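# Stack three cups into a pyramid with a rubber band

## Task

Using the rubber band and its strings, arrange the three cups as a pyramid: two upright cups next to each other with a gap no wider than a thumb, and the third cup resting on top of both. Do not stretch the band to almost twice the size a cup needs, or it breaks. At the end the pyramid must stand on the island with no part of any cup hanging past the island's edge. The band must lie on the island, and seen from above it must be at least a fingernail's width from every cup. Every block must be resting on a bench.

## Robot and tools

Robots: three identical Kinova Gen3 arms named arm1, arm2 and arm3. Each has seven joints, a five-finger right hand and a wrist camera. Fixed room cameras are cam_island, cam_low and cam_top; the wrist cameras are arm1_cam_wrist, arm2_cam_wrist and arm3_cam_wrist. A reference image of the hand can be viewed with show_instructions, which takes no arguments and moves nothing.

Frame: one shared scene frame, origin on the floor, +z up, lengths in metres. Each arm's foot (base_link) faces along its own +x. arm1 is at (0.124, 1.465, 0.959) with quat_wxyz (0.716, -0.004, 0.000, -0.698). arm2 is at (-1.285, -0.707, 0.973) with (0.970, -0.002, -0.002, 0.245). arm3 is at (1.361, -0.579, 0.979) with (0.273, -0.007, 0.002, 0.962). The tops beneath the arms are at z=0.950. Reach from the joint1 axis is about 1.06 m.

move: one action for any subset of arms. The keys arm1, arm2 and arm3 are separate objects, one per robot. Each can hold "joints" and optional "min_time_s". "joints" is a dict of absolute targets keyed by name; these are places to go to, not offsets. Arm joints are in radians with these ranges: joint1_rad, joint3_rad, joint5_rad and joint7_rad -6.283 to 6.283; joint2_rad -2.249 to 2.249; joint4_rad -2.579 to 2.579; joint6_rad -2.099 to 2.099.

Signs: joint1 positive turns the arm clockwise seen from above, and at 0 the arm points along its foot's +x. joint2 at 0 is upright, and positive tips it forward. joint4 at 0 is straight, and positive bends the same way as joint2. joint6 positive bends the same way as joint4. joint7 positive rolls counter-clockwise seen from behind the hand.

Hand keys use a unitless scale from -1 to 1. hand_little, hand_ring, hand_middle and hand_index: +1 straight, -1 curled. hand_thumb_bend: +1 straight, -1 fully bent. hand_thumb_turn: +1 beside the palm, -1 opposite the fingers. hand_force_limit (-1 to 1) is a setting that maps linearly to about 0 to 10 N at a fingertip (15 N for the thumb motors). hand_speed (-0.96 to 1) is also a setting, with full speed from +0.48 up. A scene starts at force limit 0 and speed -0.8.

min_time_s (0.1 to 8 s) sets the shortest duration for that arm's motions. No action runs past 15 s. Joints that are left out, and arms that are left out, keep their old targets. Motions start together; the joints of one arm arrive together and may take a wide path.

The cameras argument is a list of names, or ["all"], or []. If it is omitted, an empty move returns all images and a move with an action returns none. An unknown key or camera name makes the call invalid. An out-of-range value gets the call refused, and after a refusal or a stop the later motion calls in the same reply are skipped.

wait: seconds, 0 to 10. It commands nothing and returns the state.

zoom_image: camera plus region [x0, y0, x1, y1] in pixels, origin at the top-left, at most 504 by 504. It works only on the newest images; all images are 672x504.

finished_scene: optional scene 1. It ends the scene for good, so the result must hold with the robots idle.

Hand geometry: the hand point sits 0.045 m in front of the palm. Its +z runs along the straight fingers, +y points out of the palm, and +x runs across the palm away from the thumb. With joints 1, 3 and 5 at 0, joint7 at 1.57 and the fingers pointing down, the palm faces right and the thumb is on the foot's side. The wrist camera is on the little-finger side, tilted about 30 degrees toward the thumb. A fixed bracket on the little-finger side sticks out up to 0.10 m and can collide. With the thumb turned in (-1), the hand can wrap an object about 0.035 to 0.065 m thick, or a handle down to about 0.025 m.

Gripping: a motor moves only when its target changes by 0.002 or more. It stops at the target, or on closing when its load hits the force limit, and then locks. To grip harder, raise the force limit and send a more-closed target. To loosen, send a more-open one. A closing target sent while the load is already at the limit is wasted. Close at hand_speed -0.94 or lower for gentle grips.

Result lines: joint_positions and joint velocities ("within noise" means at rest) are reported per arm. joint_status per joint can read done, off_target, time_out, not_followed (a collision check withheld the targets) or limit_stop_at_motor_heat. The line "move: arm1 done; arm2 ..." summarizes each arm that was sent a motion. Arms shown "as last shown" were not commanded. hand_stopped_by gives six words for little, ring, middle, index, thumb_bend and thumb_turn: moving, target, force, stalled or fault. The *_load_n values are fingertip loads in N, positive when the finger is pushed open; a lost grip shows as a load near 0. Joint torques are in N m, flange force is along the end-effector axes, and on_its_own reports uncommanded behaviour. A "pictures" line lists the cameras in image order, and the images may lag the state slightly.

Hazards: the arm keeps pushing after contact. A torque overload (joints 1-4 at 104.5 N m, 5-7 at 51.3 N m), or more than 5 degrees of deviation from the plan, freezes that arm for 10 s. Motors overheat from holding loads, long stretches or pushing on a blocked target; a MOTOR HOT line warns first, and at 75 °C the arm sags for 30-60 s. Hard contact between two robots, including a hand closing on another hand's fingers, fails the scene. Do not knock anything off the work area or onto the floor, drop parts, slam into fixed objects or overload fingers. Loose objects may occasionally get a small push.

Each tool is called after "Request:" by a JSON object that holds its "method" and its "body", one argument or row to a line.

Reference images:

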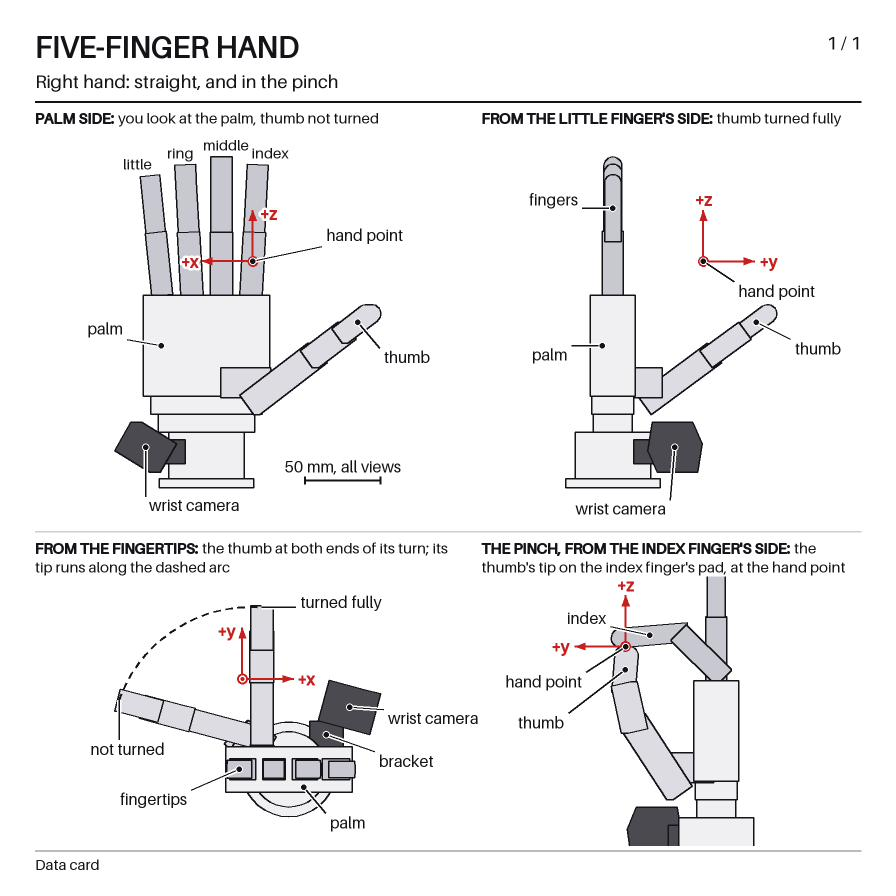

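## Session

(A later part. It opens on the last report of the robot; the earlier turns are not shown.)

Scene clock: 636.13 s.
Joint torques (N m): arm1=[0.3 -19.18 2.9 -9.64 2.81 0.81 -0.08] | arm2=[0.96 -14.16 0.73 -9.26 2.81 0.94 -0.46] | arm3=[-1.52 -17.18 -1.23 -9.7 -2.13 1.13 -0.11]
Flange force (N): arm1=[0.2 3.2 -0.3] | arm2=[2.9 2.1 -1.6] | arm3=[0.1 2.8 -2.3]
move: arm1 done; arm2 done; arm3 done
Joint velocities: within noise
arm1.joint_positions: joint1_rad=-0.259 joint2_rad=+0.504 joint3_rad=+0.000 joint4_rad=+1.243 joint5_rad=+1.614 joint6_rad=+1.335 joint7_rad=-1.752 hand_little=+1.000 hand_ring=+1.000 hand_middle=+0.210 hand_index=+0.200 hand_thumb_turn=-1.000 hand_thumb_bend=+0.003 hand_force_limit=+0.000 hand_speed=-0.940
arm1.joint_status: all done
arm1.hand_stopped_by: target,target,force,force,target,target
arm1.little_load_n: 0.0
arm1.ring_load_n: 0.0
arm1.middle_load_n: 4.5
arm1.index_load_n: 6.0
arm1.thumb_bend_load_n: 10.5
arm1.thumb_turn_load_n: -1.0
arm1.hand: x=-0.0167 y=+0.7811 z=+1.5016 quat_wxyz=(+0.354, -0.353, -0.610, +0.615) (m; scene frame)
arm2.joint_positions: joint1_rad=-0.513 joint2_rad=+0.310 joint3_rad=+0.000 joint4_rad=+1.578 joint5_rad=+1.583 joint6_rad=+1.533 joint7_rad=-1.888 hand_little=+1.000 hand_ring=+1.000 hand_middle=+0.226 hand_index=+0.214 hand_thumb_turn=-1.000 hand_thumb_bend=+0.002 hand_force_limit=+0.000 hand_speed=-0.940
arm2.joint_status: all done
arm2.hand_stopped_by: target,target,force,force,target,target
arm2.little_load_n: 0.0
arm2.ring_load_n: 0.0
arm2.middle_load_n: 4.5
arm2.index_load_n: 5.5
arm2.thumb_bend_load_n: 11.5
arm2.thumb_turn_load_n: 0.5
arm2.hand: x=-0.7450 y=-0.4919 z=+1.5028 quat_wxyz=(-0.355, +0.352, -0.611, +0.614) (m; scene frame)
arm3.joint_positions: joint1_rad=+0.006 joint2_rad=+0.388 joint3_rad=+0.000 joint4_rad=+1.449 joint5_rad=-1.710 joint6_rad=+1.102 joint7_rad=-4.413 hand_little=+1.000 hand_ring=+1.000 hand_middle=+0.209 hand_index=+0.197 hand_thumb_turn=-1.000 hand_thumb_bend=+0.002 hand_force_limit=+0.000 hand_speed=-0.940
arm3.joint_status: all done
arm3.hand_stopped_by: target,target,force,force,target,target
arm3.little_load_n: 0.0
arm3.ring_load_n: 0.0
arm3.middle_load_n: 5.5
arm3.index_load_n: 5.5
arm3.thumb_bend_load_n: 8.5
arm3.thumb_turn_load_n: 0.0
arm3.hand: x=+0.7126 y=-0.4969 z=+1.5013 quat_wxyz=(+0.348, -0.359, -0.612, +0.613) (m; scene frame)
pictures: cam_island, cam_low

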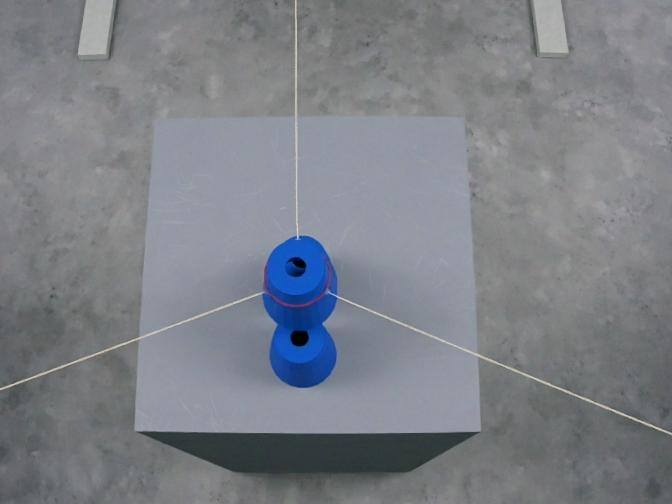

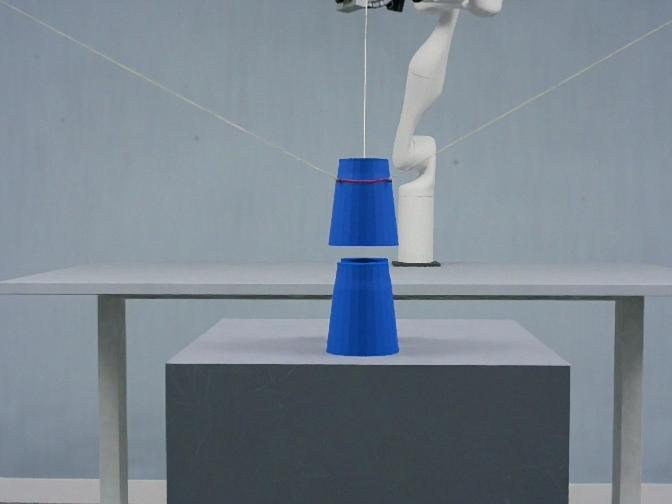

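Request:
{"method": "move", "body": {
  "arm1": {"joints":{"joint1_rad":-0.2587,"joint2_rad":0.5150,"joint3_rad":0,"joint4_rad":1.2962,"joint5_rad":1.6289,"joint6_rad":1.3382,"joint7_rad":-1.8179},"min_time_s":3},
  "arm2": {"joints":{"joint1_rad":-0.5126,"joint2_rad":0.3281,"joint3_rad":0,"joint4_rad":1.6266,"joint5_rad":1.5856,"joint6_rad":1.5341,"joint7_rad":-1.9549},"min_time_s":3},
  "arm3": {"joints":{"joint1_rad":0.0065,"joint2_rad":0.4035,"joint3_rad":0,"joint4_rad":1.4988,"joint5_rad":-1.7417,"joint6_rad":1.1118,"joint7_rad":-4.3409},"min_time_s":3},
  "cameras": ["cam_island","cam_low"]
}}

Request:
{"method": "zoom_image", "body": {
  "camera": "cam_island",
  "region": [200, 160, 420, 460]
}}

Request:
{"method": "zoom_image", "body": {
  "camera": "cam_low",
  "region": [260, 120, 500, 380]
}}

Scene clock: 648.07 s.
Joint torques (N m): arm1=[0.35 -19.22 2.85 -9.56 2.77 0.93 -0.05] | arm2=[1.03 -14.22 0.81 -9 2.71 1.04 -0.46] | arm3=[-1.51 -17.19 -1.27 -9.51 -2.08 1.31 -0.11]
Flange force (N): arm1=[0.4 3.3 -0.6] | arm2=[2.8 1.7 -1.9] | arm3=[-0.1 2.6 -2.3]
move: arm1 done; arm2 done; arm3 done
Joint velocities: within noise
arm1.joint_positions: joint1_rad=-0.259 joint2_rad=+0.515 joint3_rad=+0.000 joint4_rad=+1.296 joint5_rad=+1.629 joint6_rad=+1.338 joint7_rad=-1.818 hand_little=+1.000 hand_ring=+1.000 hand_middle=+0.210 hand_index=+0.200 hand_thumb_turn=-1.000 hand_thumb_bend=+0.003 hand_force_limit=+0.000 hand_speed=-0.940
arm1.joint_status: all done
arm1.hand_stopped_by: target,target,force,force,target,target
arm1.little_load_n: 0.0
arm1.ring_load_n: -0.5
arm1.middle_load_n: 4.5
arm1.index_load_n: 6.0
arm1.thumb_bend_load_n: 10.5
arm1.thumb_turn_load_n: -0.5
arm1.hand: x=-0.0168 y=+0.7810 z=+1.4796 quat_wxyz=(+0.354, -0.353, -0.610, +0.615) (m; scene frame)
arm2.joint_positions: joint1_rad=-0.513 joint2_rad=+0.328 joint3_rad=+0.000 joint4_rad=+1.627 joint5_rad=+1.586 joint6_rad=+1.534 joint7_rad=-1.955 hand_little=+1.000 hand_ring=+1.000 hand_middle=+0.226 hand_index=+0.214 hand_thumb_turn=-1.000 hand_thumb_bend=+0.002 hand_force_limit=+0.000 hand_speed=-0.940
arm2.joint_status: all done
arm2.hand_stopped_by: target,target,force,force,target,target
arm2.little_load_n: -0.5
arm2.ring_load_n: 0.0
arm2.middle_load_n: 4.5
arm2.index_load_n: 5.0
arm2.thumb_bend_load_n: 11.0
arm2.thumb_turn_load_n: 0.5
arm2.hand: x=-0.7449 y=-0.4920 z=+1.4807 quat_wxyz=(-0.355, +0.352, -0.611, +0.614) (m; scene frame)
arm3.joint_positions: joint1_rad=+0.007 joint2_rad=+0.403 joint3_rad=+0.000 joint4_rad=+1.499 joint5_rad=-1.742 joint6_rad=+1.112 joint7_rad=-4.341 hand_little=+1.000 hand_ring=+1.000 hand_middle=+0.209 hand_index=+0.197 hand_thumb_turn=-1.000 hand_thumb_bend=+0.002 hand_force_limit=+0.000 hand_speed=-0.940
arm3.joint_status: all done
arm3.hand_stopped_by: target,target,force,force,target,target
arm3.little_load_n: 0.0
arm3.ring_load_n: 0.0
arm3.middle_load_n: 6.0
arm3.index_load_n: 5.0
arm3.thumb_bend_load_n: 8.5
arm3.thumb_turn_load_n: -0.5
arm3.hand: x=+0.7128 y=-0.4971 z=+1.4793 quat_wxyz=(+0.348, -0.359, -0.612, +0.613) (m; scene frame)
pictures: cam_island, cam_low

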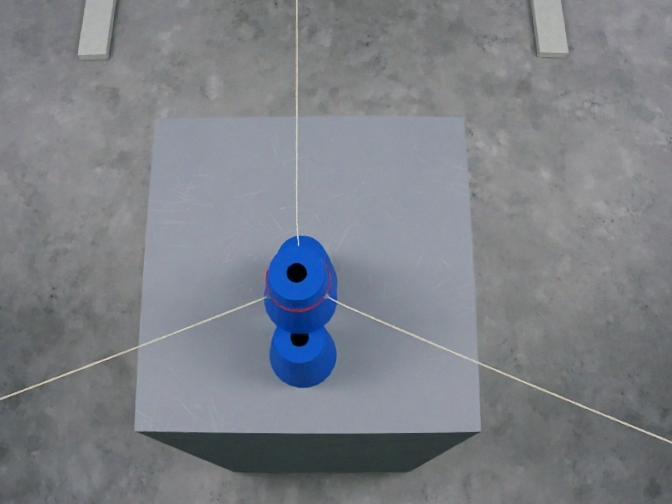

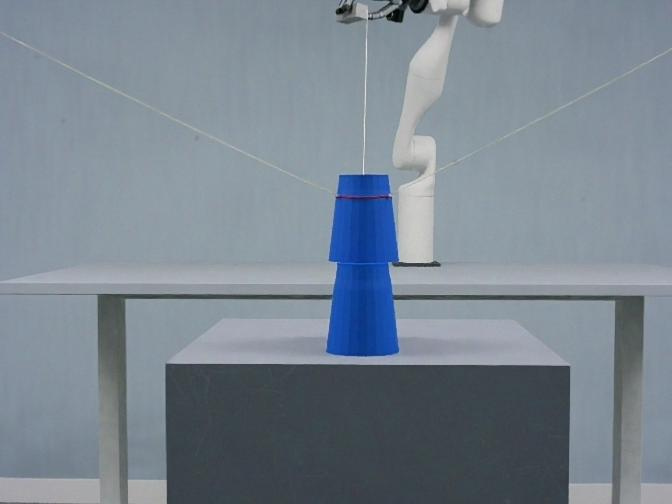

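Scaled by 1.680 from the camera's 672x504 image, which has a finer 960x720 frame.

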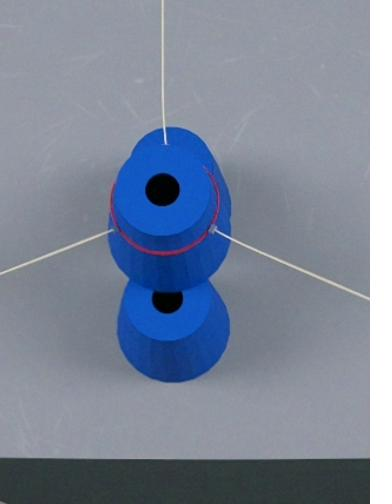

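Scaled by 1.938 from the camera's 672x504 image, which has a finer 960x720 frame.

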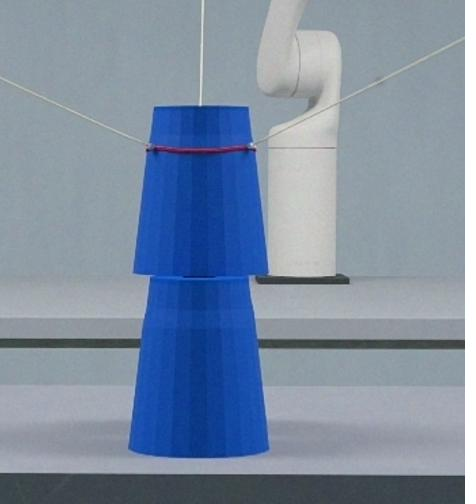

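Request:
{"method": "move", "body": {
  "arm1": {"joints":{"joint1_rad":-0.3086,"joint2_rad":0.9757,"joint3_rad":0,"joint4_rad":1.8842,"joint5_rad":1.7532,"joint6_rad":1.5184,"joint7_rad":-2.8647},"min_time_s":5},
  "arm2": {"joints":{"joint1_rad":-0.6156,"joint2_rad":0.9734,"joint3_rad":0,"joint4_rad":2.1252,"joint5_rad":1.5074,"joint6_rad":1.5735,"joint7_rad":-3.0988},"min_time_s":5},
  "arm3": {"joints":{"joint1_rad":0.0195,"joint2_rad":0.9717,"joint3_rad":0,"joint4_rad":2.0385,"joint5_rad":-2.0419,"joint6_rad":1.5109,"joint7_rad":-3.2586},"min_time_s":5},
  "cameras": ["cam_island","cam_low"]
}}

Request:
{"method": "zoom_image", "body": {
  "camera": "cam_island",
  "region": [200, 160, 420, 460]
}}

Request:
{"method": "zoom_image", "body": {
  "camera": "cam_low",
  "region": [260, 120, 500, 380]
}}

Scene clock: 678.13 s.
Joint torques (N m): arm1=[0.31 -19.76 4 -3.41 0.76 2.99 -0.05] | arm2=[1.04 -16.2 2.43 -1.52 0.2 2.77 -0.43] | arm3=[-1.53 -18.5 -2.23 -2.54 0.11 3.11 -0.11]
Flange force (N): arm1=[0.7 3.2 -1.3] | arm2=[2.9 -1.4 -1.7] | arm3=[0.1 1.1 -2.1]
move: arm1 done; arm2 done; arm3 done
Joint velocities: within noise
arm1.joint_positions: joint1_rad=-0.309 joint2_rad=+0.976 joint3_rad=+0.000 joint4_rad=+1.884 joint5_rad=+1.753 joint6_rad=+1.518 joint7_rad=-2.865 hand_little=+1.000 hand_ring=+1.000 hand_middle=+0.210 hand_index=+0.200 hand_thumb_turn=-1.000 hand_thumb_bend=+0.003 hand_force_limit=+0.000 hand_speed=-0.940
arm1.joint_status: all done
arm1.hand_stopped_by: target,target,force,force,target,target
arm1.little_load_n: 0.0
arm1.ring_load_n: 0.0
arm1.middle_load_n: 4.5
arm1.index_load_n: 6.0
arm1.thumb_bend_load_n: 10.5
arm1.thumb_turn_load_n: -1.0
arm1.hand: x=-0.0190 y=+0.8580 z=+1.1215 quat_wxyz=(+0.354, -0.353, -0.610, +0.615) (m; scene frame)
arm2.joint_positions: joint1_rad=-0.616 joint2_rad=+0.973 joint3_rad=+0.000 joint4_rad=+2.125 joint5_rad=+1.507 joint6_rad=+1.574 joint7_rad=-3.099 hand_little=+1.000 hand_ring=+1.000 hand_middle=+0.226 hand_index=+0.214 hand_thumb_turn=-1.000 hand_thumb_bend=+0.002 hand_force_limit=+0.000 hand_speed=-0.940
arm2.joint_status: all done
arm2.hand_stopped_by: target,target,force,force,target,target
arm2.little_load_n: 0.0
arm2.ring_load_n: 0.0
arm2.middle_load_n: 4.5
arm2.index_load_n: 5.5
arm2.thumb_bend_load_n: 11.0
arm2.thumb_turn_load_n: 0.5
arm2.hand: x=-0.8092 y=-0.5276 z=+1.1222 quat_wxyz=(-0.355, +0.352, -0.611, +0.614) (m; scene frame)
arm3.joint_positions: joint1_rad=+0.019 joint2_rad=+0.972 joint3_rad=+0.000 joint4_rad=+2.038 joint5_rad=-2.042 joint6_rad=+1.511 joint7_rad=-3.259 hand_little=+1.000 hand_ring=+1.000 hand_middle=+0.209 hand_index=+0.197 hand_thumb_turn=-1.000 hand_thumb_bend=+0.002 hand_force_limit=+0.000 hand_speed=-0.940
arm3.joint_status: all done
arm3.hand_stopped_by: target,target,force,force,target,target
arm3.little_load_n: 0.0
arm3.ring_load_n: 0.0
arm3.middle_load_n: 5.5
arm3.index_load_n: 5.5
arm3.thumb_bend_load_n: 8.5
arm3.thumb_turn_load_n: -0.5
arm3.hand: x=+0.7828 y=-0.5353 z=+1.1217 quat_wxyz=(+0.348, -0.359, -0.612, +0.613) (m; scene frame)
pictures: cam_island, cam_low

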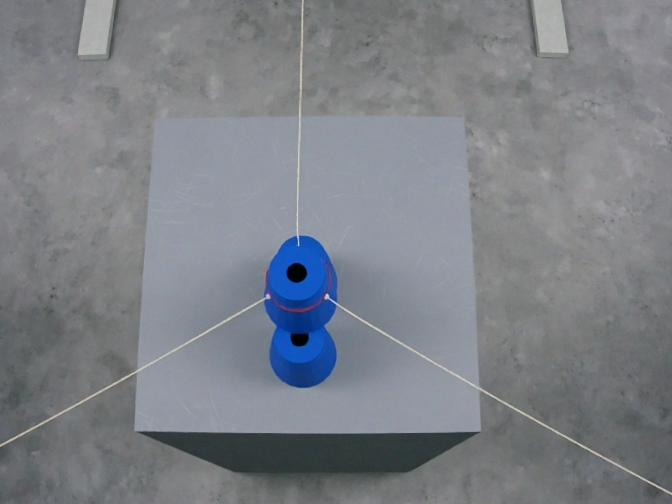

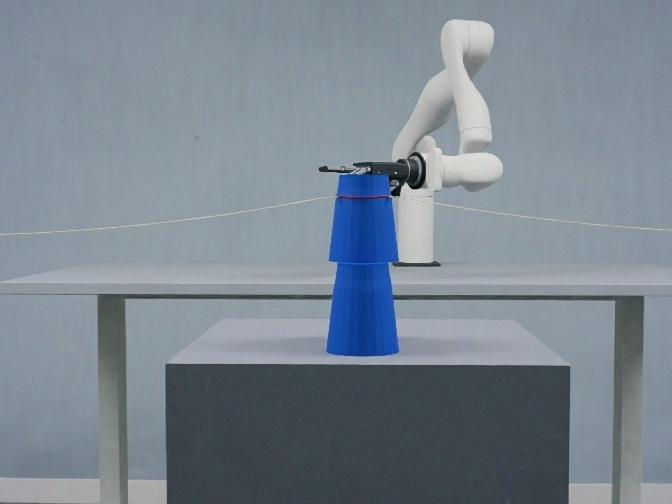

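Scaled by 1.680 from the camera's 672x504 image, which has a finer 960x720 frame.

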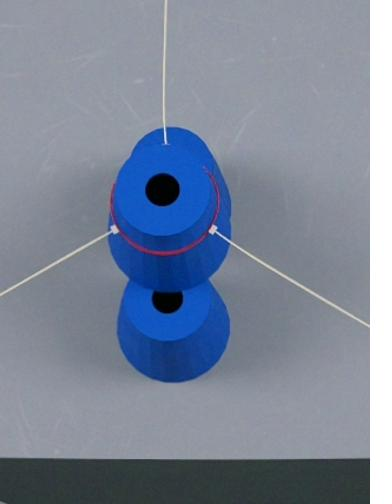

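Scaled by 1.938 from the camera's 672x504 image, which has a finer 960x720 frame.

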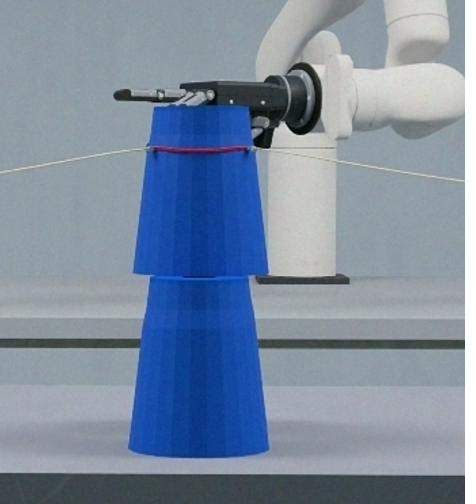

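Good. Open the band.

Request:
{"method": "move", "body": {
  "arm1": {"joints":{"joint1_rad":-0.3461,"joint2_rad":0.9614,"joint3_rad":0,"joint4_rad":2.0282,"joint5_rad":1.7213,"joint6_rad":1.5478,"joint7_rad":-2.9913},"min_time_s":4},
  "arm2": {"joints":{"joint1_rad":-0.6927,"joint2_rad":0.9876,"joint3_rad":0,"joint4_rad":2.2440,"joint5_rad":1.4309,"joint6_rad":1.5582,"joint7_rad":-3.2308},"min_time_s":4},
  "arm3": {"joints":{"joint1_rad":0.0259,"joint2_rad":0.9773,"joint3_rad":0,"joint4_rad":2.1800,"joint5_rad":-2.0389,"joint6_rad":1.5779,"joint7_rad":-3.1276},"min_time_s":4},
  "cameras": ["cam_island","cam_low"]
}}

Request:
{"method": "zoom_image", "body": {
  "camera": "cam_island",
  "region": [200, 160, 420, 460]
}}

Request:
{"method": "zoom_image", "body": {
  "camera": "cam_low",
  "region": [260, 120, 500, 380]
}}

Scene clock: 686.20 s.
Joint torques (N m): arm1=[0.62 -18.14 4.05 -1.53 -0.16 3.12 0.02] | arm2=[1.13 -14.77 2.37 0.33 -0.67 2.64 -0.35] | arm3=[-2.04 -17 -2.51 -0.5 1.13 3.04 -0.22]
Flange force (N): arm1=[-0.9 3.2 -0.4] | arm2=[1.1 -1.9 -0.6] | arm3=[2.0 1.0 -1.1]
move: arm1 done; arm2 done; arm3 done
Joint velocities: within noise
arm1.joint_positions: joint1_rad=-0.346 joint2_rad=+0.961 joint3_rad=+0.000 joint4_rad=+2.028 joint5_rad=+1.721 joint6_rad=+1.548 joint7_rad=-2.991 hand_little=+1.000 hand_ring=+1.000 hand_middle=+0.210 hand_index=+0.200 hand_thumb_turn=-1.000 hand_thumb_bend=+0.003 hand_force_limit=+0.000 hand_speed=-0.940
arm1.joint_status: all done
arm1.hand_stopped_by: target,target,force,force,target,target
arm1.little_load_n: 0.0
arm1.ring_load_n: 0.0
arm1.middle_load_n: 4.0
arm1.index_load_n: 6.5
arm1.thumb_bend_load_n: 10.5
arm1.thumb_turn_load_n: 0.5
arm1.hand: x=-0.0190 y=+0.9030 z=+1.1174 quat_wxyz=(+0.354, -0.353, -0.610, +0.615) (m; scene frame)
arm2.joint_positions: joint1_rad=-0.693 joint2_rad=+0.988 joint3_rad=+0.000 joint4_rad=+2.244 joint5_rad=+1.431 joint6_rad=+1.558 joint7_rad=-3.231 hand_little=+1.000 hand_ring=+1.000 hand_middle=+0.226 hand_index=+0.214 hand_thumb_turn=-1.000 hand_thumb_bend=+0.002 hand_force_limit=+0.000 hand_speed=-0.940
arm2.joint_status: all done
arm2.hand_stopped_by: target,target,force,force,target,target
arm2.little_load_n: 0.0
arm2.ring_load_n: 0.0
arm2.middle_load_n: 3.5
arm2.index_load_n: 6.5
arm2.thumb_bend_load_n: 11.0
arm2.thumb_turn_load_n: 2.0
arm2.hand: x=-0.8482 y=-0.5502 z=+1.1180 quat_wxyz=(-0.355, +0.352, -0.611, +0.614) (m; scene frame)
arm3.joint_positions: joint1_rad=+0.026 joint2_rad=+0.977 joint3_rad=+0.000 joint4_rad=+2.180 joint5_rad=-2.039 joint6_rad=+1.578 joint7_rad=-3.128 hand_little=+1.000 hand_ring=+1.000 hand_middle=+0.209 hand_index=+0.197 hand_thumb_turn=-1.000 hand_thumb_bend=+0.002 hand_force_limit=+0.000 hand_speed=-0.940
arm3.joint_status: all done
arm3.hand_stopped_by: target,target,force,force,target,target
arm3.little_load_n: 0.0
arm3.ring_load_n: 0.0
arm3.middle_load_n: 6.5
arm3.index_load_n: 5.0
arm3.thumb_bend_load_n: 8.5
arm3.thumb_turn_load_n: -1.0
arm3.hand: x=+0.8219 y=-0.5579 z=+1.1178 quat_wxyz=(+0.348, -0.359, -0.612, +0.613) (m; scene frame)
pictures: cam_island, cam_low

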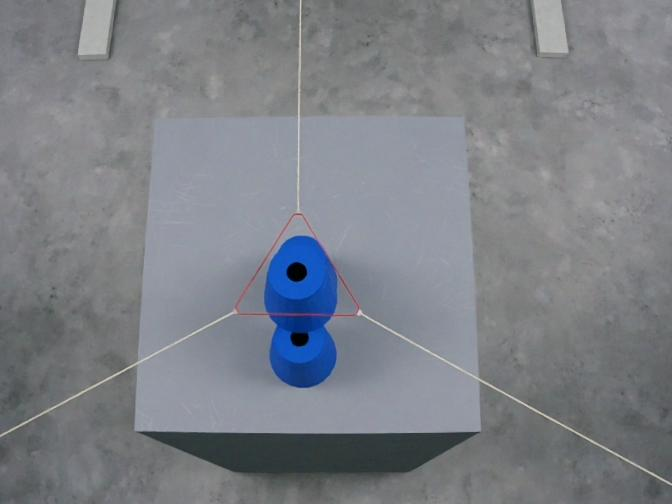

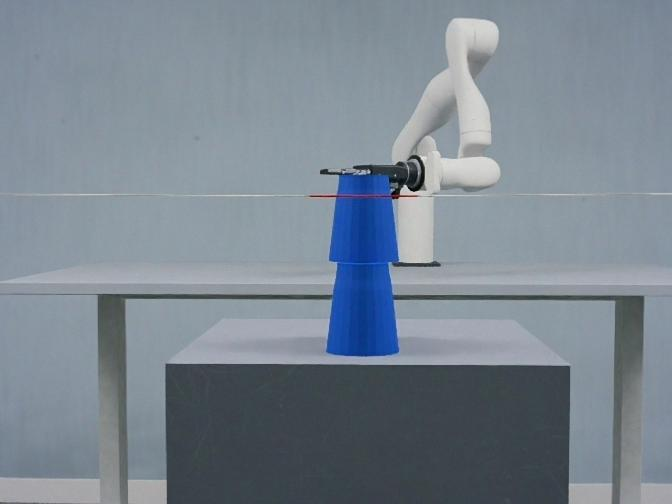

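Scaled by 1.680 from the camera's 672x504 image, which has a finer 960x720 frame.

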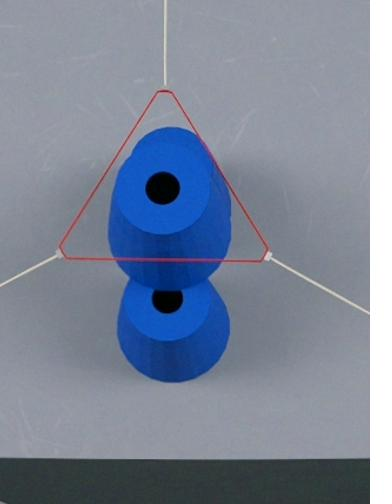

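Scaled by 1.938 from the camera's 672x504 image, which has a finer 960x720 frame.

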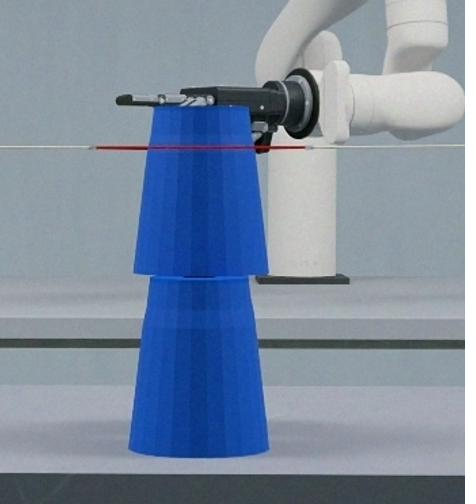

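Request:
{"method": "move", "body": {
  "arm1": {"joints":{"joint1_rad":-0.3461,"joint2_rad":0.7244,"joint3_rad":0,"joint4_rad":2.0467,"joint5_rad":1.7128,"joint6_rad":1.5159,"joint7_rad":-2.7750},"min_time_s":4},
  "arm2": {"joints":{"joint1_rad":-0.6927,"joint2_rad":0.7037,"joint3_rad":0,"joint4_rad":2.2759,"joint5_rad":1.4322,"joint6_rad":1.5934,"joint7_rad":-2.9811},"min_time_s":4},
  "arm3": {"joints":{"joint1_rad":0.0259,"joint2_rad":0.7087,"joint3_rad":0,"joint4_rad":2.2082,"joint5_rad":-2.0288,"joint6_rad":1.4701,"joint7_rad":-3.3427},"min_time_s":4},
  "cameras": ["cam_island","cam_low","cam_top"]
}}

Scene clock: 739.03 s.
Joint torques (N m): arm1=[0.58 -17.06 3.66 -3.38 0.5 3.03 0.05] | arm2=[1.1 -13.5 1.92 -1.74 0.05 2.77 -0.31] | arm3=[-2 -15.81 -2.26 -2.53 0.45 3.11 -0.22]
Flange force (N): arm1=[-1.1 3.6 -0.3] | arm2=[1.7 -0.5 -0.8] | arm3=[1.9 1.4 -1.3]
move: arm1 done; arm2 done; arm3 done
Joint velocities: within noise
arm1.joint_positions: joint1_rad=-0.346 joint2_rad=+0.724 joint3_rad=+0.000 joint4_rad=+2.047 joint5_rad=+1.713 joint6_rad=+1.516 joint7_rad=-2.775 hand_little=+1.000 hand_ring=+1.000 hand_middle=+0.210 hand_index=+0.200 hand_thumb_turn=-1.000 hand_thumb_bend=+0.003 hand_force_limit=+0.000 hand_speed=-0.940
arm1.joint_status: all done
arm1.hand_stopped_by: target,target,force,force,target,target
arm1.little_load_n: 0.0
arm1.ring_load_n: 0.0
arm1.middle_load_n: 4.0
arm1.index_load_n: 7.0
arm1.thumb_bend_load_n: 10.5
arm1.thumb_turn_load_n: 0.5
arm1.hand: x=-0.0186 y=+0.9035 z=+1.2095 quat_wxyz=(+0.354, -0.353, -0.610, +0.615) (m; scene frame)
arm2.joint_positions: joint1_rad=-0.693 joint2_rad=+0.704 joint3_rad=+0.000 joint4_rad=+2.276 joint5_rad=+1.432 joint6_rad=+1.593 joint7_rad=-2.981 hand_little=+1.000 hand_ring=+1.000 hand_middle=+0.226 hand_index=+0.214 hand_thumb_turn=-1.000 hand_thumb_bend=+0.002 hand_force_limit=+0.000 hand_speed=-0.940
arm2.joint_status: all done
arm2.hand_stopped_by: target,target,force,force,target,target
arm2.little_load_n: 0.0
arm2.ring_load_n: 0.0
arm2.middle_load_n: 3.5
arm2.index_load_n: 6.5
arm2.thumb_bend_load_n: 11.5
arm2.thumb_turn_load_n: 2.0
arm2.hand: x=-0.8487 y=-0.5500 z=+1.2100 quat_wxyz=(-0.355, +0.352, -0.611, +0.614) (m; scene frame)
arm3.joint_positions: joint1_rad=+0.026 joint2_rad=+0.709 joint3_rad=+0.000 joint4_rad=+2.208 joint5_rad=-2.029 joint6_rad=+1.470 joint7_rad=-3.343 hand_little=+1.000 hand_ring=+1.000 hand_middle=+0.209 hand_index=+0.197 hand_thumb_turn=-1.000 hand_thumb_bend=+0.002 hand_force_limit=+0.000 hand_speed=-0.940
arm3.joint_status: all done
arm3.hand_stopped_by: target,target,force,force,target,target
arm3.little_load_n: 0.0
arm3.ring_load_n: 0.0
arm3.middle_load_n: 6.5
arm3.index_load_n: 4.5
arm3.thumb_bend_load_n: 8.5
arm3.thumb_turn_load_n: -1.0
arm3.hand: x=+0.8207 y=-0.5571 z=+1.2097 quat_wxyz=(+0.348, -0.359, -0.612, +0.613) (m; scene frame)
pictures: cam_island, cam_low, cam_top

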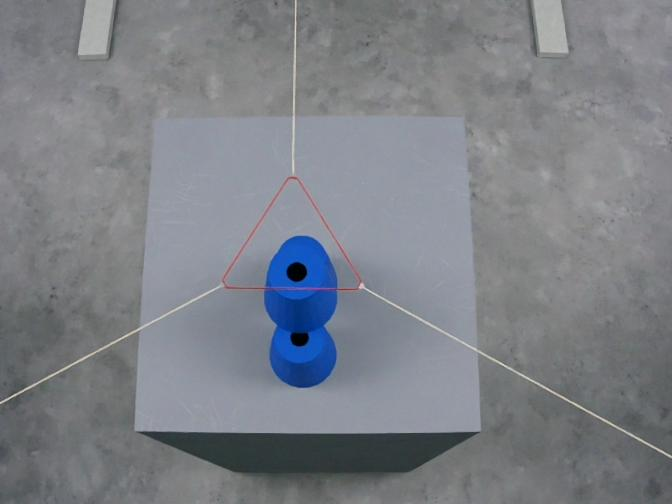

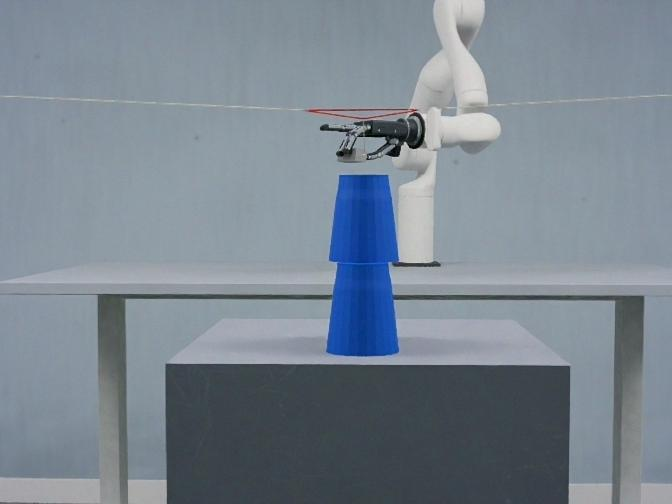

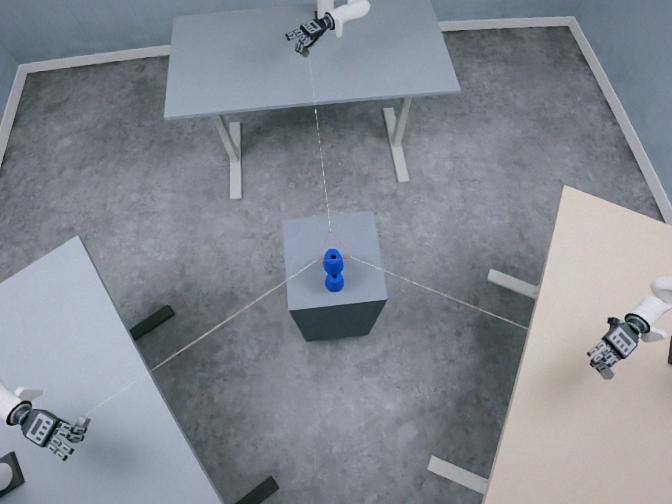

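Request:
{"method": "move", "body": {
  "arm1": {"joints":{"joint1_rad":-0.5468,"joint2_rad":0.6465,"joint3_rad":0,"joint4_rad":2.4010,"joint5_rad":1.5225,"joint6_rad":1.5753,"joint7_rad":-3.0476},"min_time_s":4},
  "arm2": {"joints":{"joint1_rad":-0.7593,"joint2_rad":0.8281,"joint3_rad":0,"joint4_rad":1.8010,"joint5_rad":1.3897,"joint6_rad":1.6718,"joint7_rad":-2.6382},"min_time_s":4},
  "arm3": {"joints":{"joint1_rad":0.3030,"joint2_rad":0.7978,"joint3_rad":0,"joint4_rad":1.8707,"joint5_rad":-1.7413,"joint6_rad":1.4841,"joint7_rad":-3.6072},"min_time_s":4},
  "cameras": ["cam_island","cam_low"]
}}

Request:
{"method": "move", "body": {
  "arm1": {"joints":{"joint1_rad":-0.4910,"joint2_rad":1.1882,"joint3_rad":0,"joint4_rad":2.2060,"joint5_rad":1.5778,"joint6_rad":1.5726,"joint7_rad":-3.3942},"min_time_s":4},
  "arm2": {"joints":{"joint1_rad":-0.7156,"joint2_rad":1.2293,"joint3_rad":0,"joint4_rad":1.6120,"joint5_rad":1.4146,"joint6_rad":1.6189,"joint7_rad":-2.8450},"min_time_s":4},
  "arm3": {"joints":{"joint1_rad":0.2810,"joint2_rad":1.2104,"joint3_rad":0,"joint4_rad":1.6722,"joint5_rad":-1.7770,"joint6_rad":1.5166,"joint7_rad":-3.3950},"min_time_s":4},
  "cameras": ["cam_island","cam_low","cam_top"]
}}

Scene clock: 756.87 s.
Joint torques (N m): arm1=[0.43 -13.17 3.37 -0.74 -0.2 3.15 0.03] | arm2=[0.93 -17.7 2.01 -4.39 1.13 2.55 -0.36] | arm3=[-1.58 -18.27 -2.27 -4.03 -0.49 2.98 -0.19]
Flange force (N): arm1=[0.2 5.0 -0.6] | arm2=[2.4 -0.5 -0.2] | arm3=[0.5 1.4 -1.2]
move: arm1 done; arm2 done; arm3 done
Joint velocities: within noise
arm1.joint_positions: joint1_rad=-0.547 joint2_rad=+0.646 joint3_rad=+0.000 joint4_rad=+2.401 joint5_rad=+1.522 joint6_rad=+1.575 joint7_rad=-3.048 hand_little=+1.000 hand_ring=+1.000 hand_middle=+0.210 hand_index=+0.200 hand_thumb_turn=-1.000 hand_thumb_bend=+0.003 hand_force_limit=+0.000 hand_speed=-0.940
arm1.joint_status: all done
arm1.hand_stopped_by: target,target,force,force,target,target
arm1.little_load_n: 0.0
arm1.ring_load_n: -0.5
arm1.middle_load_n: 4.0
arm1.index_load_n: 6.5
arm1.thumb_bend_load_n: 10.5
arm1.thumb_turn_load_n: 0.0
arm1.hand: x=-0.0056 y=+1.0271 z=+1.2095 quat_wxyz=(+0.354, -0.353, -0.610, +0.615) (m; scene frame)
arm2.joint_positions: joint1_rad=-0.759 joint2_rad=+0.828 joint3_rad=+0.000 joint4_rad=+1.801 joint5_rad=+1.390 joint6_rad=+1.672 joint7_rad=-2.638 hand_little=+1.000 hand_ring=+1.000 hand_middle=+0.226 hand_index=+0.214 hand_thumb_turn=-1.000 hand_thumb_bend=+0.002 hand_force_limit=+0.000 hand_speed=-0.940
arm2.joint_status: all done
arm2.hand_stopped_by: target,target,force,force,target,target
arm2.little_load_n: 0.0
arm2.ring_load_n: 0.0
arm2.middle_load_n: 4.0
arm2.index_load_n: 6.5
arm2.thumb_bend_load_n: 11.0
arm2.thumb_turn_load_n: 1.5
arm2.hand: x=-0.8244 y=-0.4070 z=+1.2100 quat_wxyz=(-0.355, +0.352, -0.611, +0.614) (m; scene frame)
arm3.joint_positions: joint1_rad=+0.303 joint2_rad=+0.798 joint3_rad=+0.000 joint4_rad=+1.871 joint5_rad=-1.741 joint6_rad=+1.484 joint7_rad=-3.607 hand_little=+1.000 hand_ring=+1.000 hand_middle=+0.209 hand_index=+0.197 hand_thumb_turn=-1.000 hand_thumb_bend=+0.002 hand_force_limit=+0.000 hand_speed=-0.940
arm3.joint_status: all done
arm3.hand_stopped_by: target,target,force,force,target,target
arm3.little_load_n: 0.0
arm3.ring_load_n: 0.0
arm3.middle_load_n: 6.0
arm3.index_load_n: 5.0
arm3.thumb_bend_load_n: 8.5
arm3.thumb_turn_load_n: -1.0
arm3.hand: x=+0.8223 y=-0.4140 z=+1.2094 quat_wxyz=(+0.348, -0.359, -0.612, +0.613) (m; scene frame)
pictures: cam_island, cam_low

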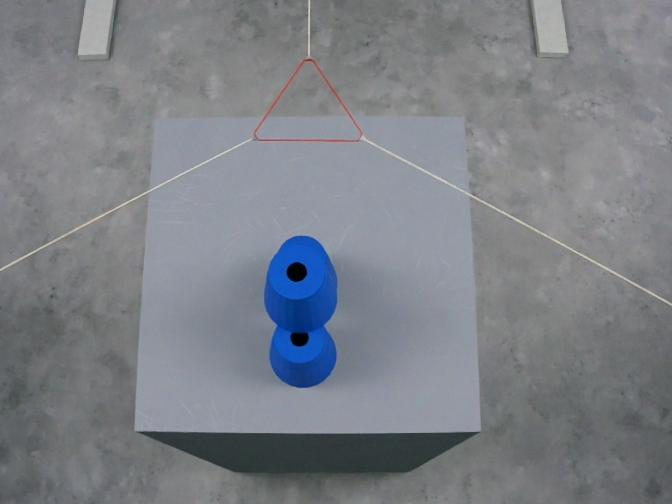

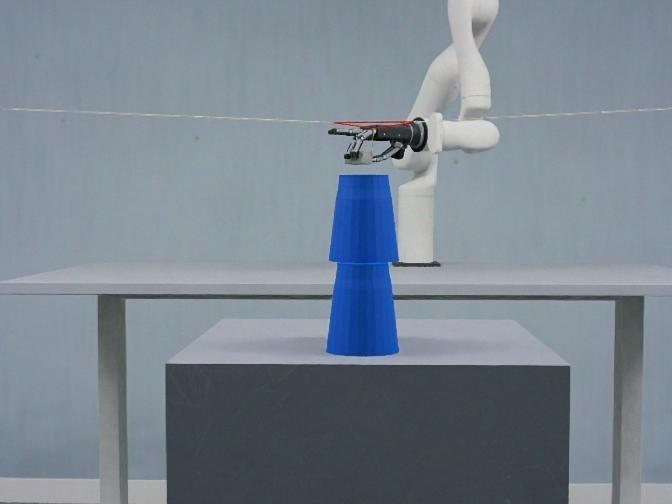

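Scene clock: 761.17 s.
Joint torques (N m): arm1=[0.3 -16.73 4.43 1.64 -0.81 3 -0.04] | arm2=[0.99 -20.17 2.88 -3.32 0.92 2.68 -0.45] | arm3=[-1.44 -20.9 -2.64 -2.87 -0.26 3.05 -0.14]
Flange force (N): arm1=[1.9 3.5 -2.0] | arm2=[3.7 -1.8 -0.8] | arm3=[-0.8 1.0 -1.8]
move: arm1 done; arm2 done; arm3 done
Joint velocities: within noise
arm1.joint_positions: joint1_rad=-0.491 joint2_rad=+1.188 joint3_rad=+0.000 joint4_rad=+2.206 joint5_rad=+1.578 joint6_rad=+1.573 joint7_rad=-3.394 hand_little=+1.000 hand_ring=+1.000 hand_middle=+0.210 hand_index=+0.200 hand_thumb_turn=-1.000 hand_thumb_bend=+0.003 hand_force_limit=+0.000 hand_speed=-0.940
arm1.joint_status: all done
arm1.hand_stopped_by: target,target,force,force,target,target
arm1.little_load_n: 0.0
arm1.ring_load_n: 0.0
arm1.middle_load_n: 4.5
arm1.index_load_n: 6.0
arm1.thumb_bend_load_n: 10.5
arm1.thumb_turn_load_n: -1.0
arm1.hand: x=-0.0066 y=+0.9942 z=+1.0394 quat_wxyz=(+0.354, -0.353, -0.610, +0.615) (m; scene frame)
arm2.joint_positions: joint1_rad=-0.716 joint2_rad=+1.229 joint3_rad=+0.000 joint4_rad=+1.612 joint5_rad=+1.415 joint6_rad=+1.619 joint7_rad=-2.845 hand_little=+1.000 hand_ring=+1.000 hand_middle=+0.226 hand_index=+0.214 hand_thumb_turn=-1.000 hand_thumb_bend=+0.002 hand_force_limit=+0.000 hand_speed=-0.940
arm2.joint_status: all done
arm2.hand_stopped_by: target,target,force,force,target,target
arm2.little_load_n: 0.0
arm2.ring_load_n: 0.0
arm2.middle_load_n: 4.5
arm2.index_load_n: 5.5
arm2.thumb_bend_load_n: 11.0
arm2.thumb_turn_load_n: 0.5
arm2.hand: x=-0.7958 y=-0.3913 z=+1.0401 quat_wxyz=(-0.355, +0.352, -0.611, +0.614) (m; scene frame)
arm3.joint_positions: joint1_rad=+0.281 joint2_rad=+1.210 joint3_rad=+0.000 joint4_rad=+1.672 joint5_rad=-1.777 joint6_rad=+1.517 joint7_rad=-3.395 hand_little=+1.000 hand_ring=+1.000 hand_middle=+0.209 hand_index=+0.197 hand_thumb_turn=-1.000 hand_thumb_bend=+0.002 hand_force_limit=+0.000 hand_speed=-0.940
arm3.joint_status: all done
arm3.hand_stopped_by: target,target,force,force,target,target
arm3.little_load_n: 0.0
arm3.ring_load_n: 0.0
arm3.middle_load_n: 6.0
arm3.index_load_n: 5.5
arm3.thumb_bend_load_n: 8.5
arm3.thumb_turn_load_n: -0.5
arm3.hand: x=+0.7967 y=-0.3994 z=+1.0396 quat_wxyz=(+0.348, -0.359, -0.612, +0.613) (m; scene frame)
pictures: cam_island, cam_low, cam_top

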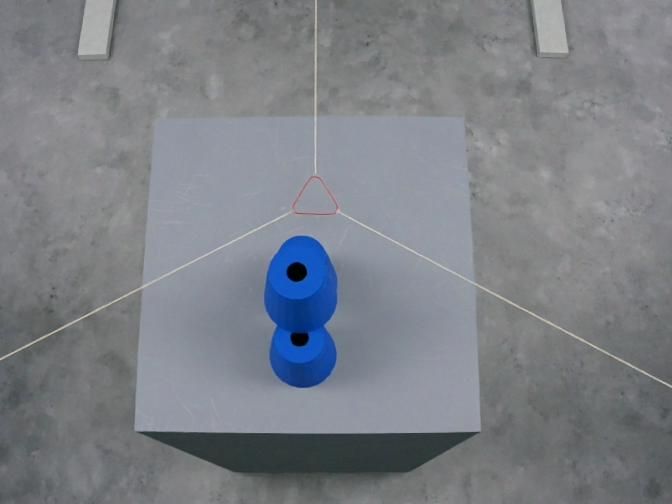

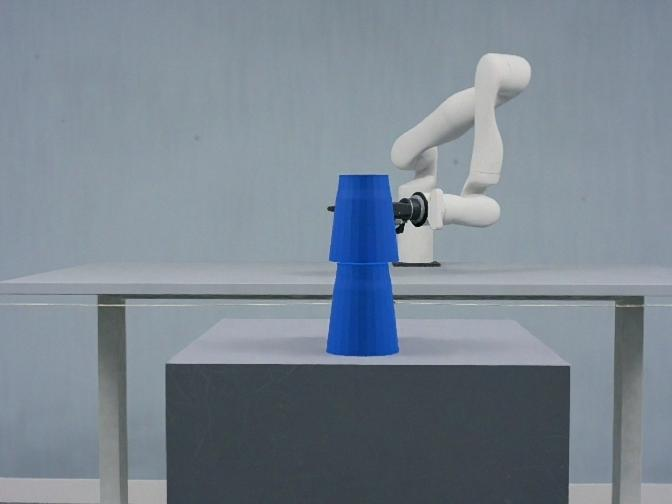

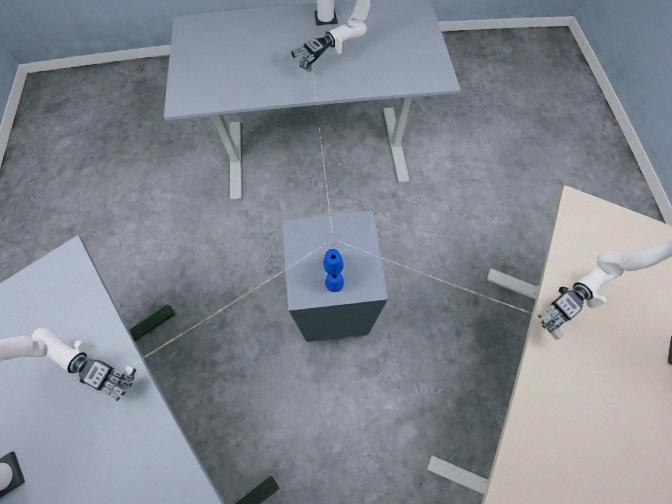

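Request:
{"method": "zoom_image", "body": {
  "camera": "cam_top",
  "region": [60, 320, 180, 440]
}}

Request:
{"method": "zoom_image", "body": {
  "camera": "cam_top",
  "region": [500, 250, 620, 370]
}}

Scaled by 4.200 from the camera's 672x504 image, which has a finer 960x720 frame.

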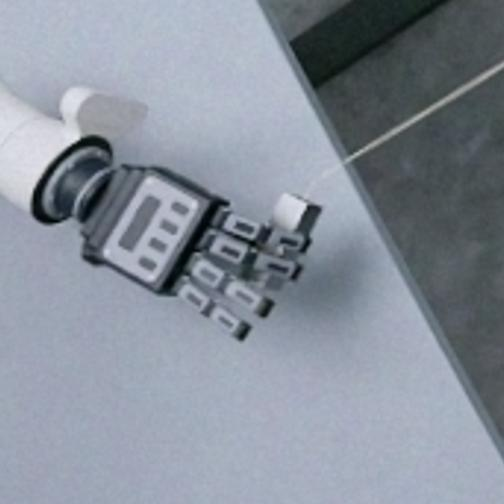

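Scaled by 4.200 from the camera's 672x504 image, which has a finer 960x720 frame.

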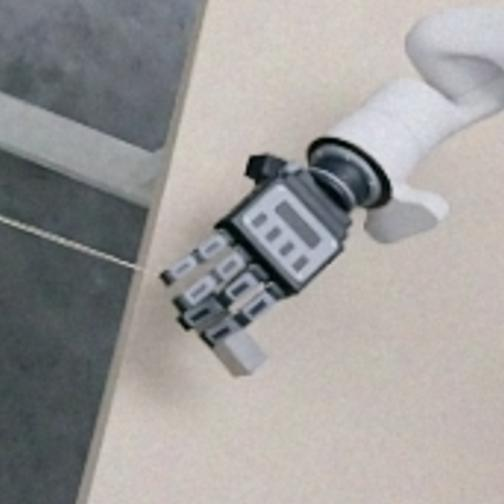

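Request:
{"method": "move", "body": {
  "cameras": ["arm1_cam_wrist","arm2_cam_wrist","arm3_cam_wrist"]
}}

Scene clock: 774.30 s.
Joint torques (N m): arm1=[0.26 -16.74 4.37 1.66 -0.79 3.04 -0.05] | arm2=[1.06 -20.22 2.79 -3.29 0.93 2.68 -0.45] | arm3=[-1.41 -20.88 -2.68 -2.83 -0.26 3.04 -0.11]
Flange force (N): arm1=[1.7 3.5 -1.8] | arm2=[3.5 -1.7 -0.9] | arm3=[-0.6 1.0 -1.8]
Joint velocities: within noise
arm1.joint_positions: joint1_rad=-0.491 joint2_rad=+1.188 joint3_rad=+0.000 joint4_rad=+2.206 joint5_rad=+1.578 joint6_rad=+1.573 joint7_rad=-3.394 hand_little=+1.000 hand_ring=+1.000 hand_middle=+0.210 hand_index=+0.200 hand_thumb_turn=-1.000 hand_thumb_bend=+0.003 hand_force_limit=+0.000 hand_speed=-0.940
arm1.joint_status: all done
arm1.hand_stopped_by: target,target,force,force,target,target
arm1.little_load_n: 0.0
arm1.ring_load_n: 0.0
arm1.middle_load_n: 4.5
arm1.index_load_n: 6.0
arm1.thumb_bend_load_n: 10.5
arm1.thumb_turn_load_n: -0.5
arm1.hand: x=-0.0066 y=+0.9942 z=+1.0394 quat_wxyz=(+0.354, -0.353, -0.610, +0.615) (m; scene frame)
arm2.joint_positions: joint1_rad=-0.716 joint2_rad=+1.229 joint3_rad=+0.000 joint4_rad=+1.612 joint5_rad=+1.415 joint6_rad=+1.619 joint7_rad=-2.845 hand_little=+1.000 hand_ring=+1.000 hand_middle=+0.226 hand_index=+0.214 hand_thumb_turn=-1.000 hand_thumb_bend=+0.002 hand_force_limit=+0.000 hand_speed=-0.940
arm2.joint_status: all done
arm2.hand_stopped_by: target,target,force,force,target,target
arm2.little_load_n: 0.0
arm2.ring_load_n: 0.0
arm2.middle_load_n: 4.5
arm2.index_load_n: 5.5
arm2.thumb_bend_load_n: 11.0
arm2.thumb_turn_load_n: 0.0
arm2.hand: x=-0.7958 y=-0.3913 z=+1.0401 quat_wxyz=(-0.355, +0.352, -0.611, +0.614) (m; scene frame)
arm3.joint_positions: joint1_rad=+0.281 joint2_rad=+1.210 joint3_rad=+0.000 joint4_rad=+1.672 joint5_rad=-1.777 joint6_rad=+1.517 joint7_rad=-3.395 hand_little=+1.000 hand_ring=+1.000 hand_middle=+0.209 hand_index=+0.197 hand_thumb_turn=-1.000 hand_thumb_bend=+0.002 hand_force_limit=+0.000 hand_speed=-0.940
arm3.joint_status: all done
arm3.hand_stopped_by: target,target,force,force,target,target
arm3.little_load_n: 0.0
arm3.ring_load_n: 0.0
arm3.middle_load_n: 5.5
arm3.index_load_n: 5.5
arm3.thumb_bend_load_n: 8.5
arm3.thumb_turn_load_n: 0.0
arm3.hand: x=+0.7967 y=-0.3994 z=+1.0396 quat_wxyz=(+0.348, -0.359, -0.612, +0.613) (m; scene frame)
pictures: arm1_cam_wrist, arm2_cam_wrist, arm3_cam_wrist

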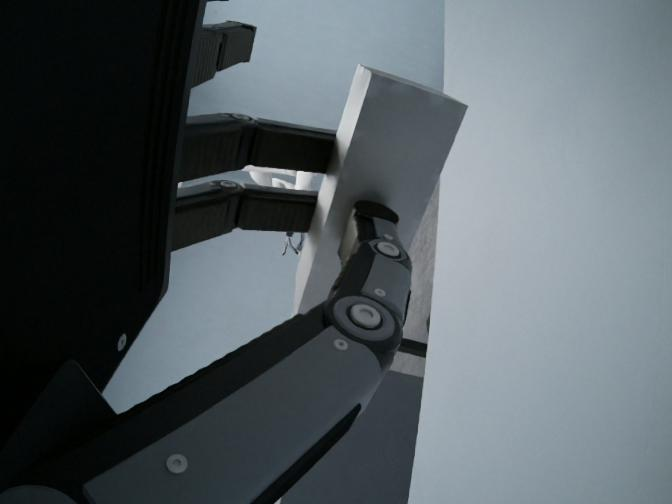

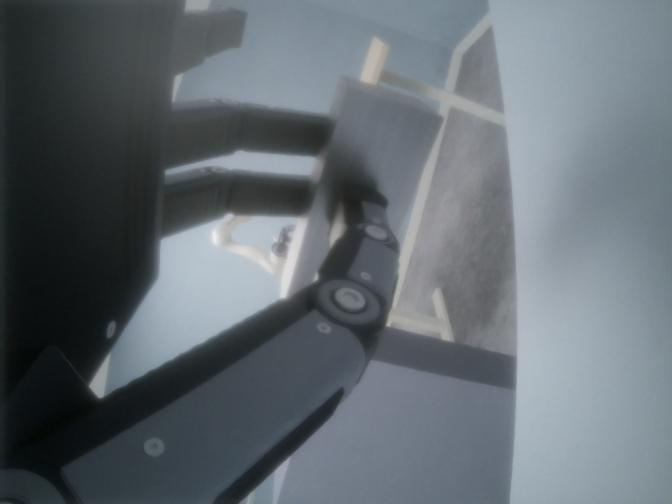

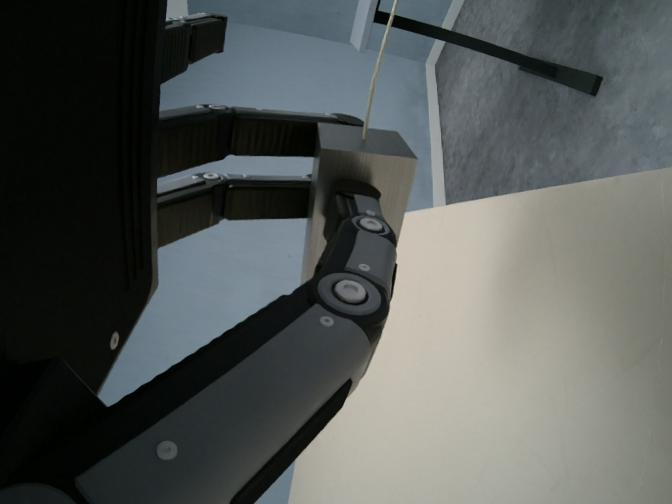

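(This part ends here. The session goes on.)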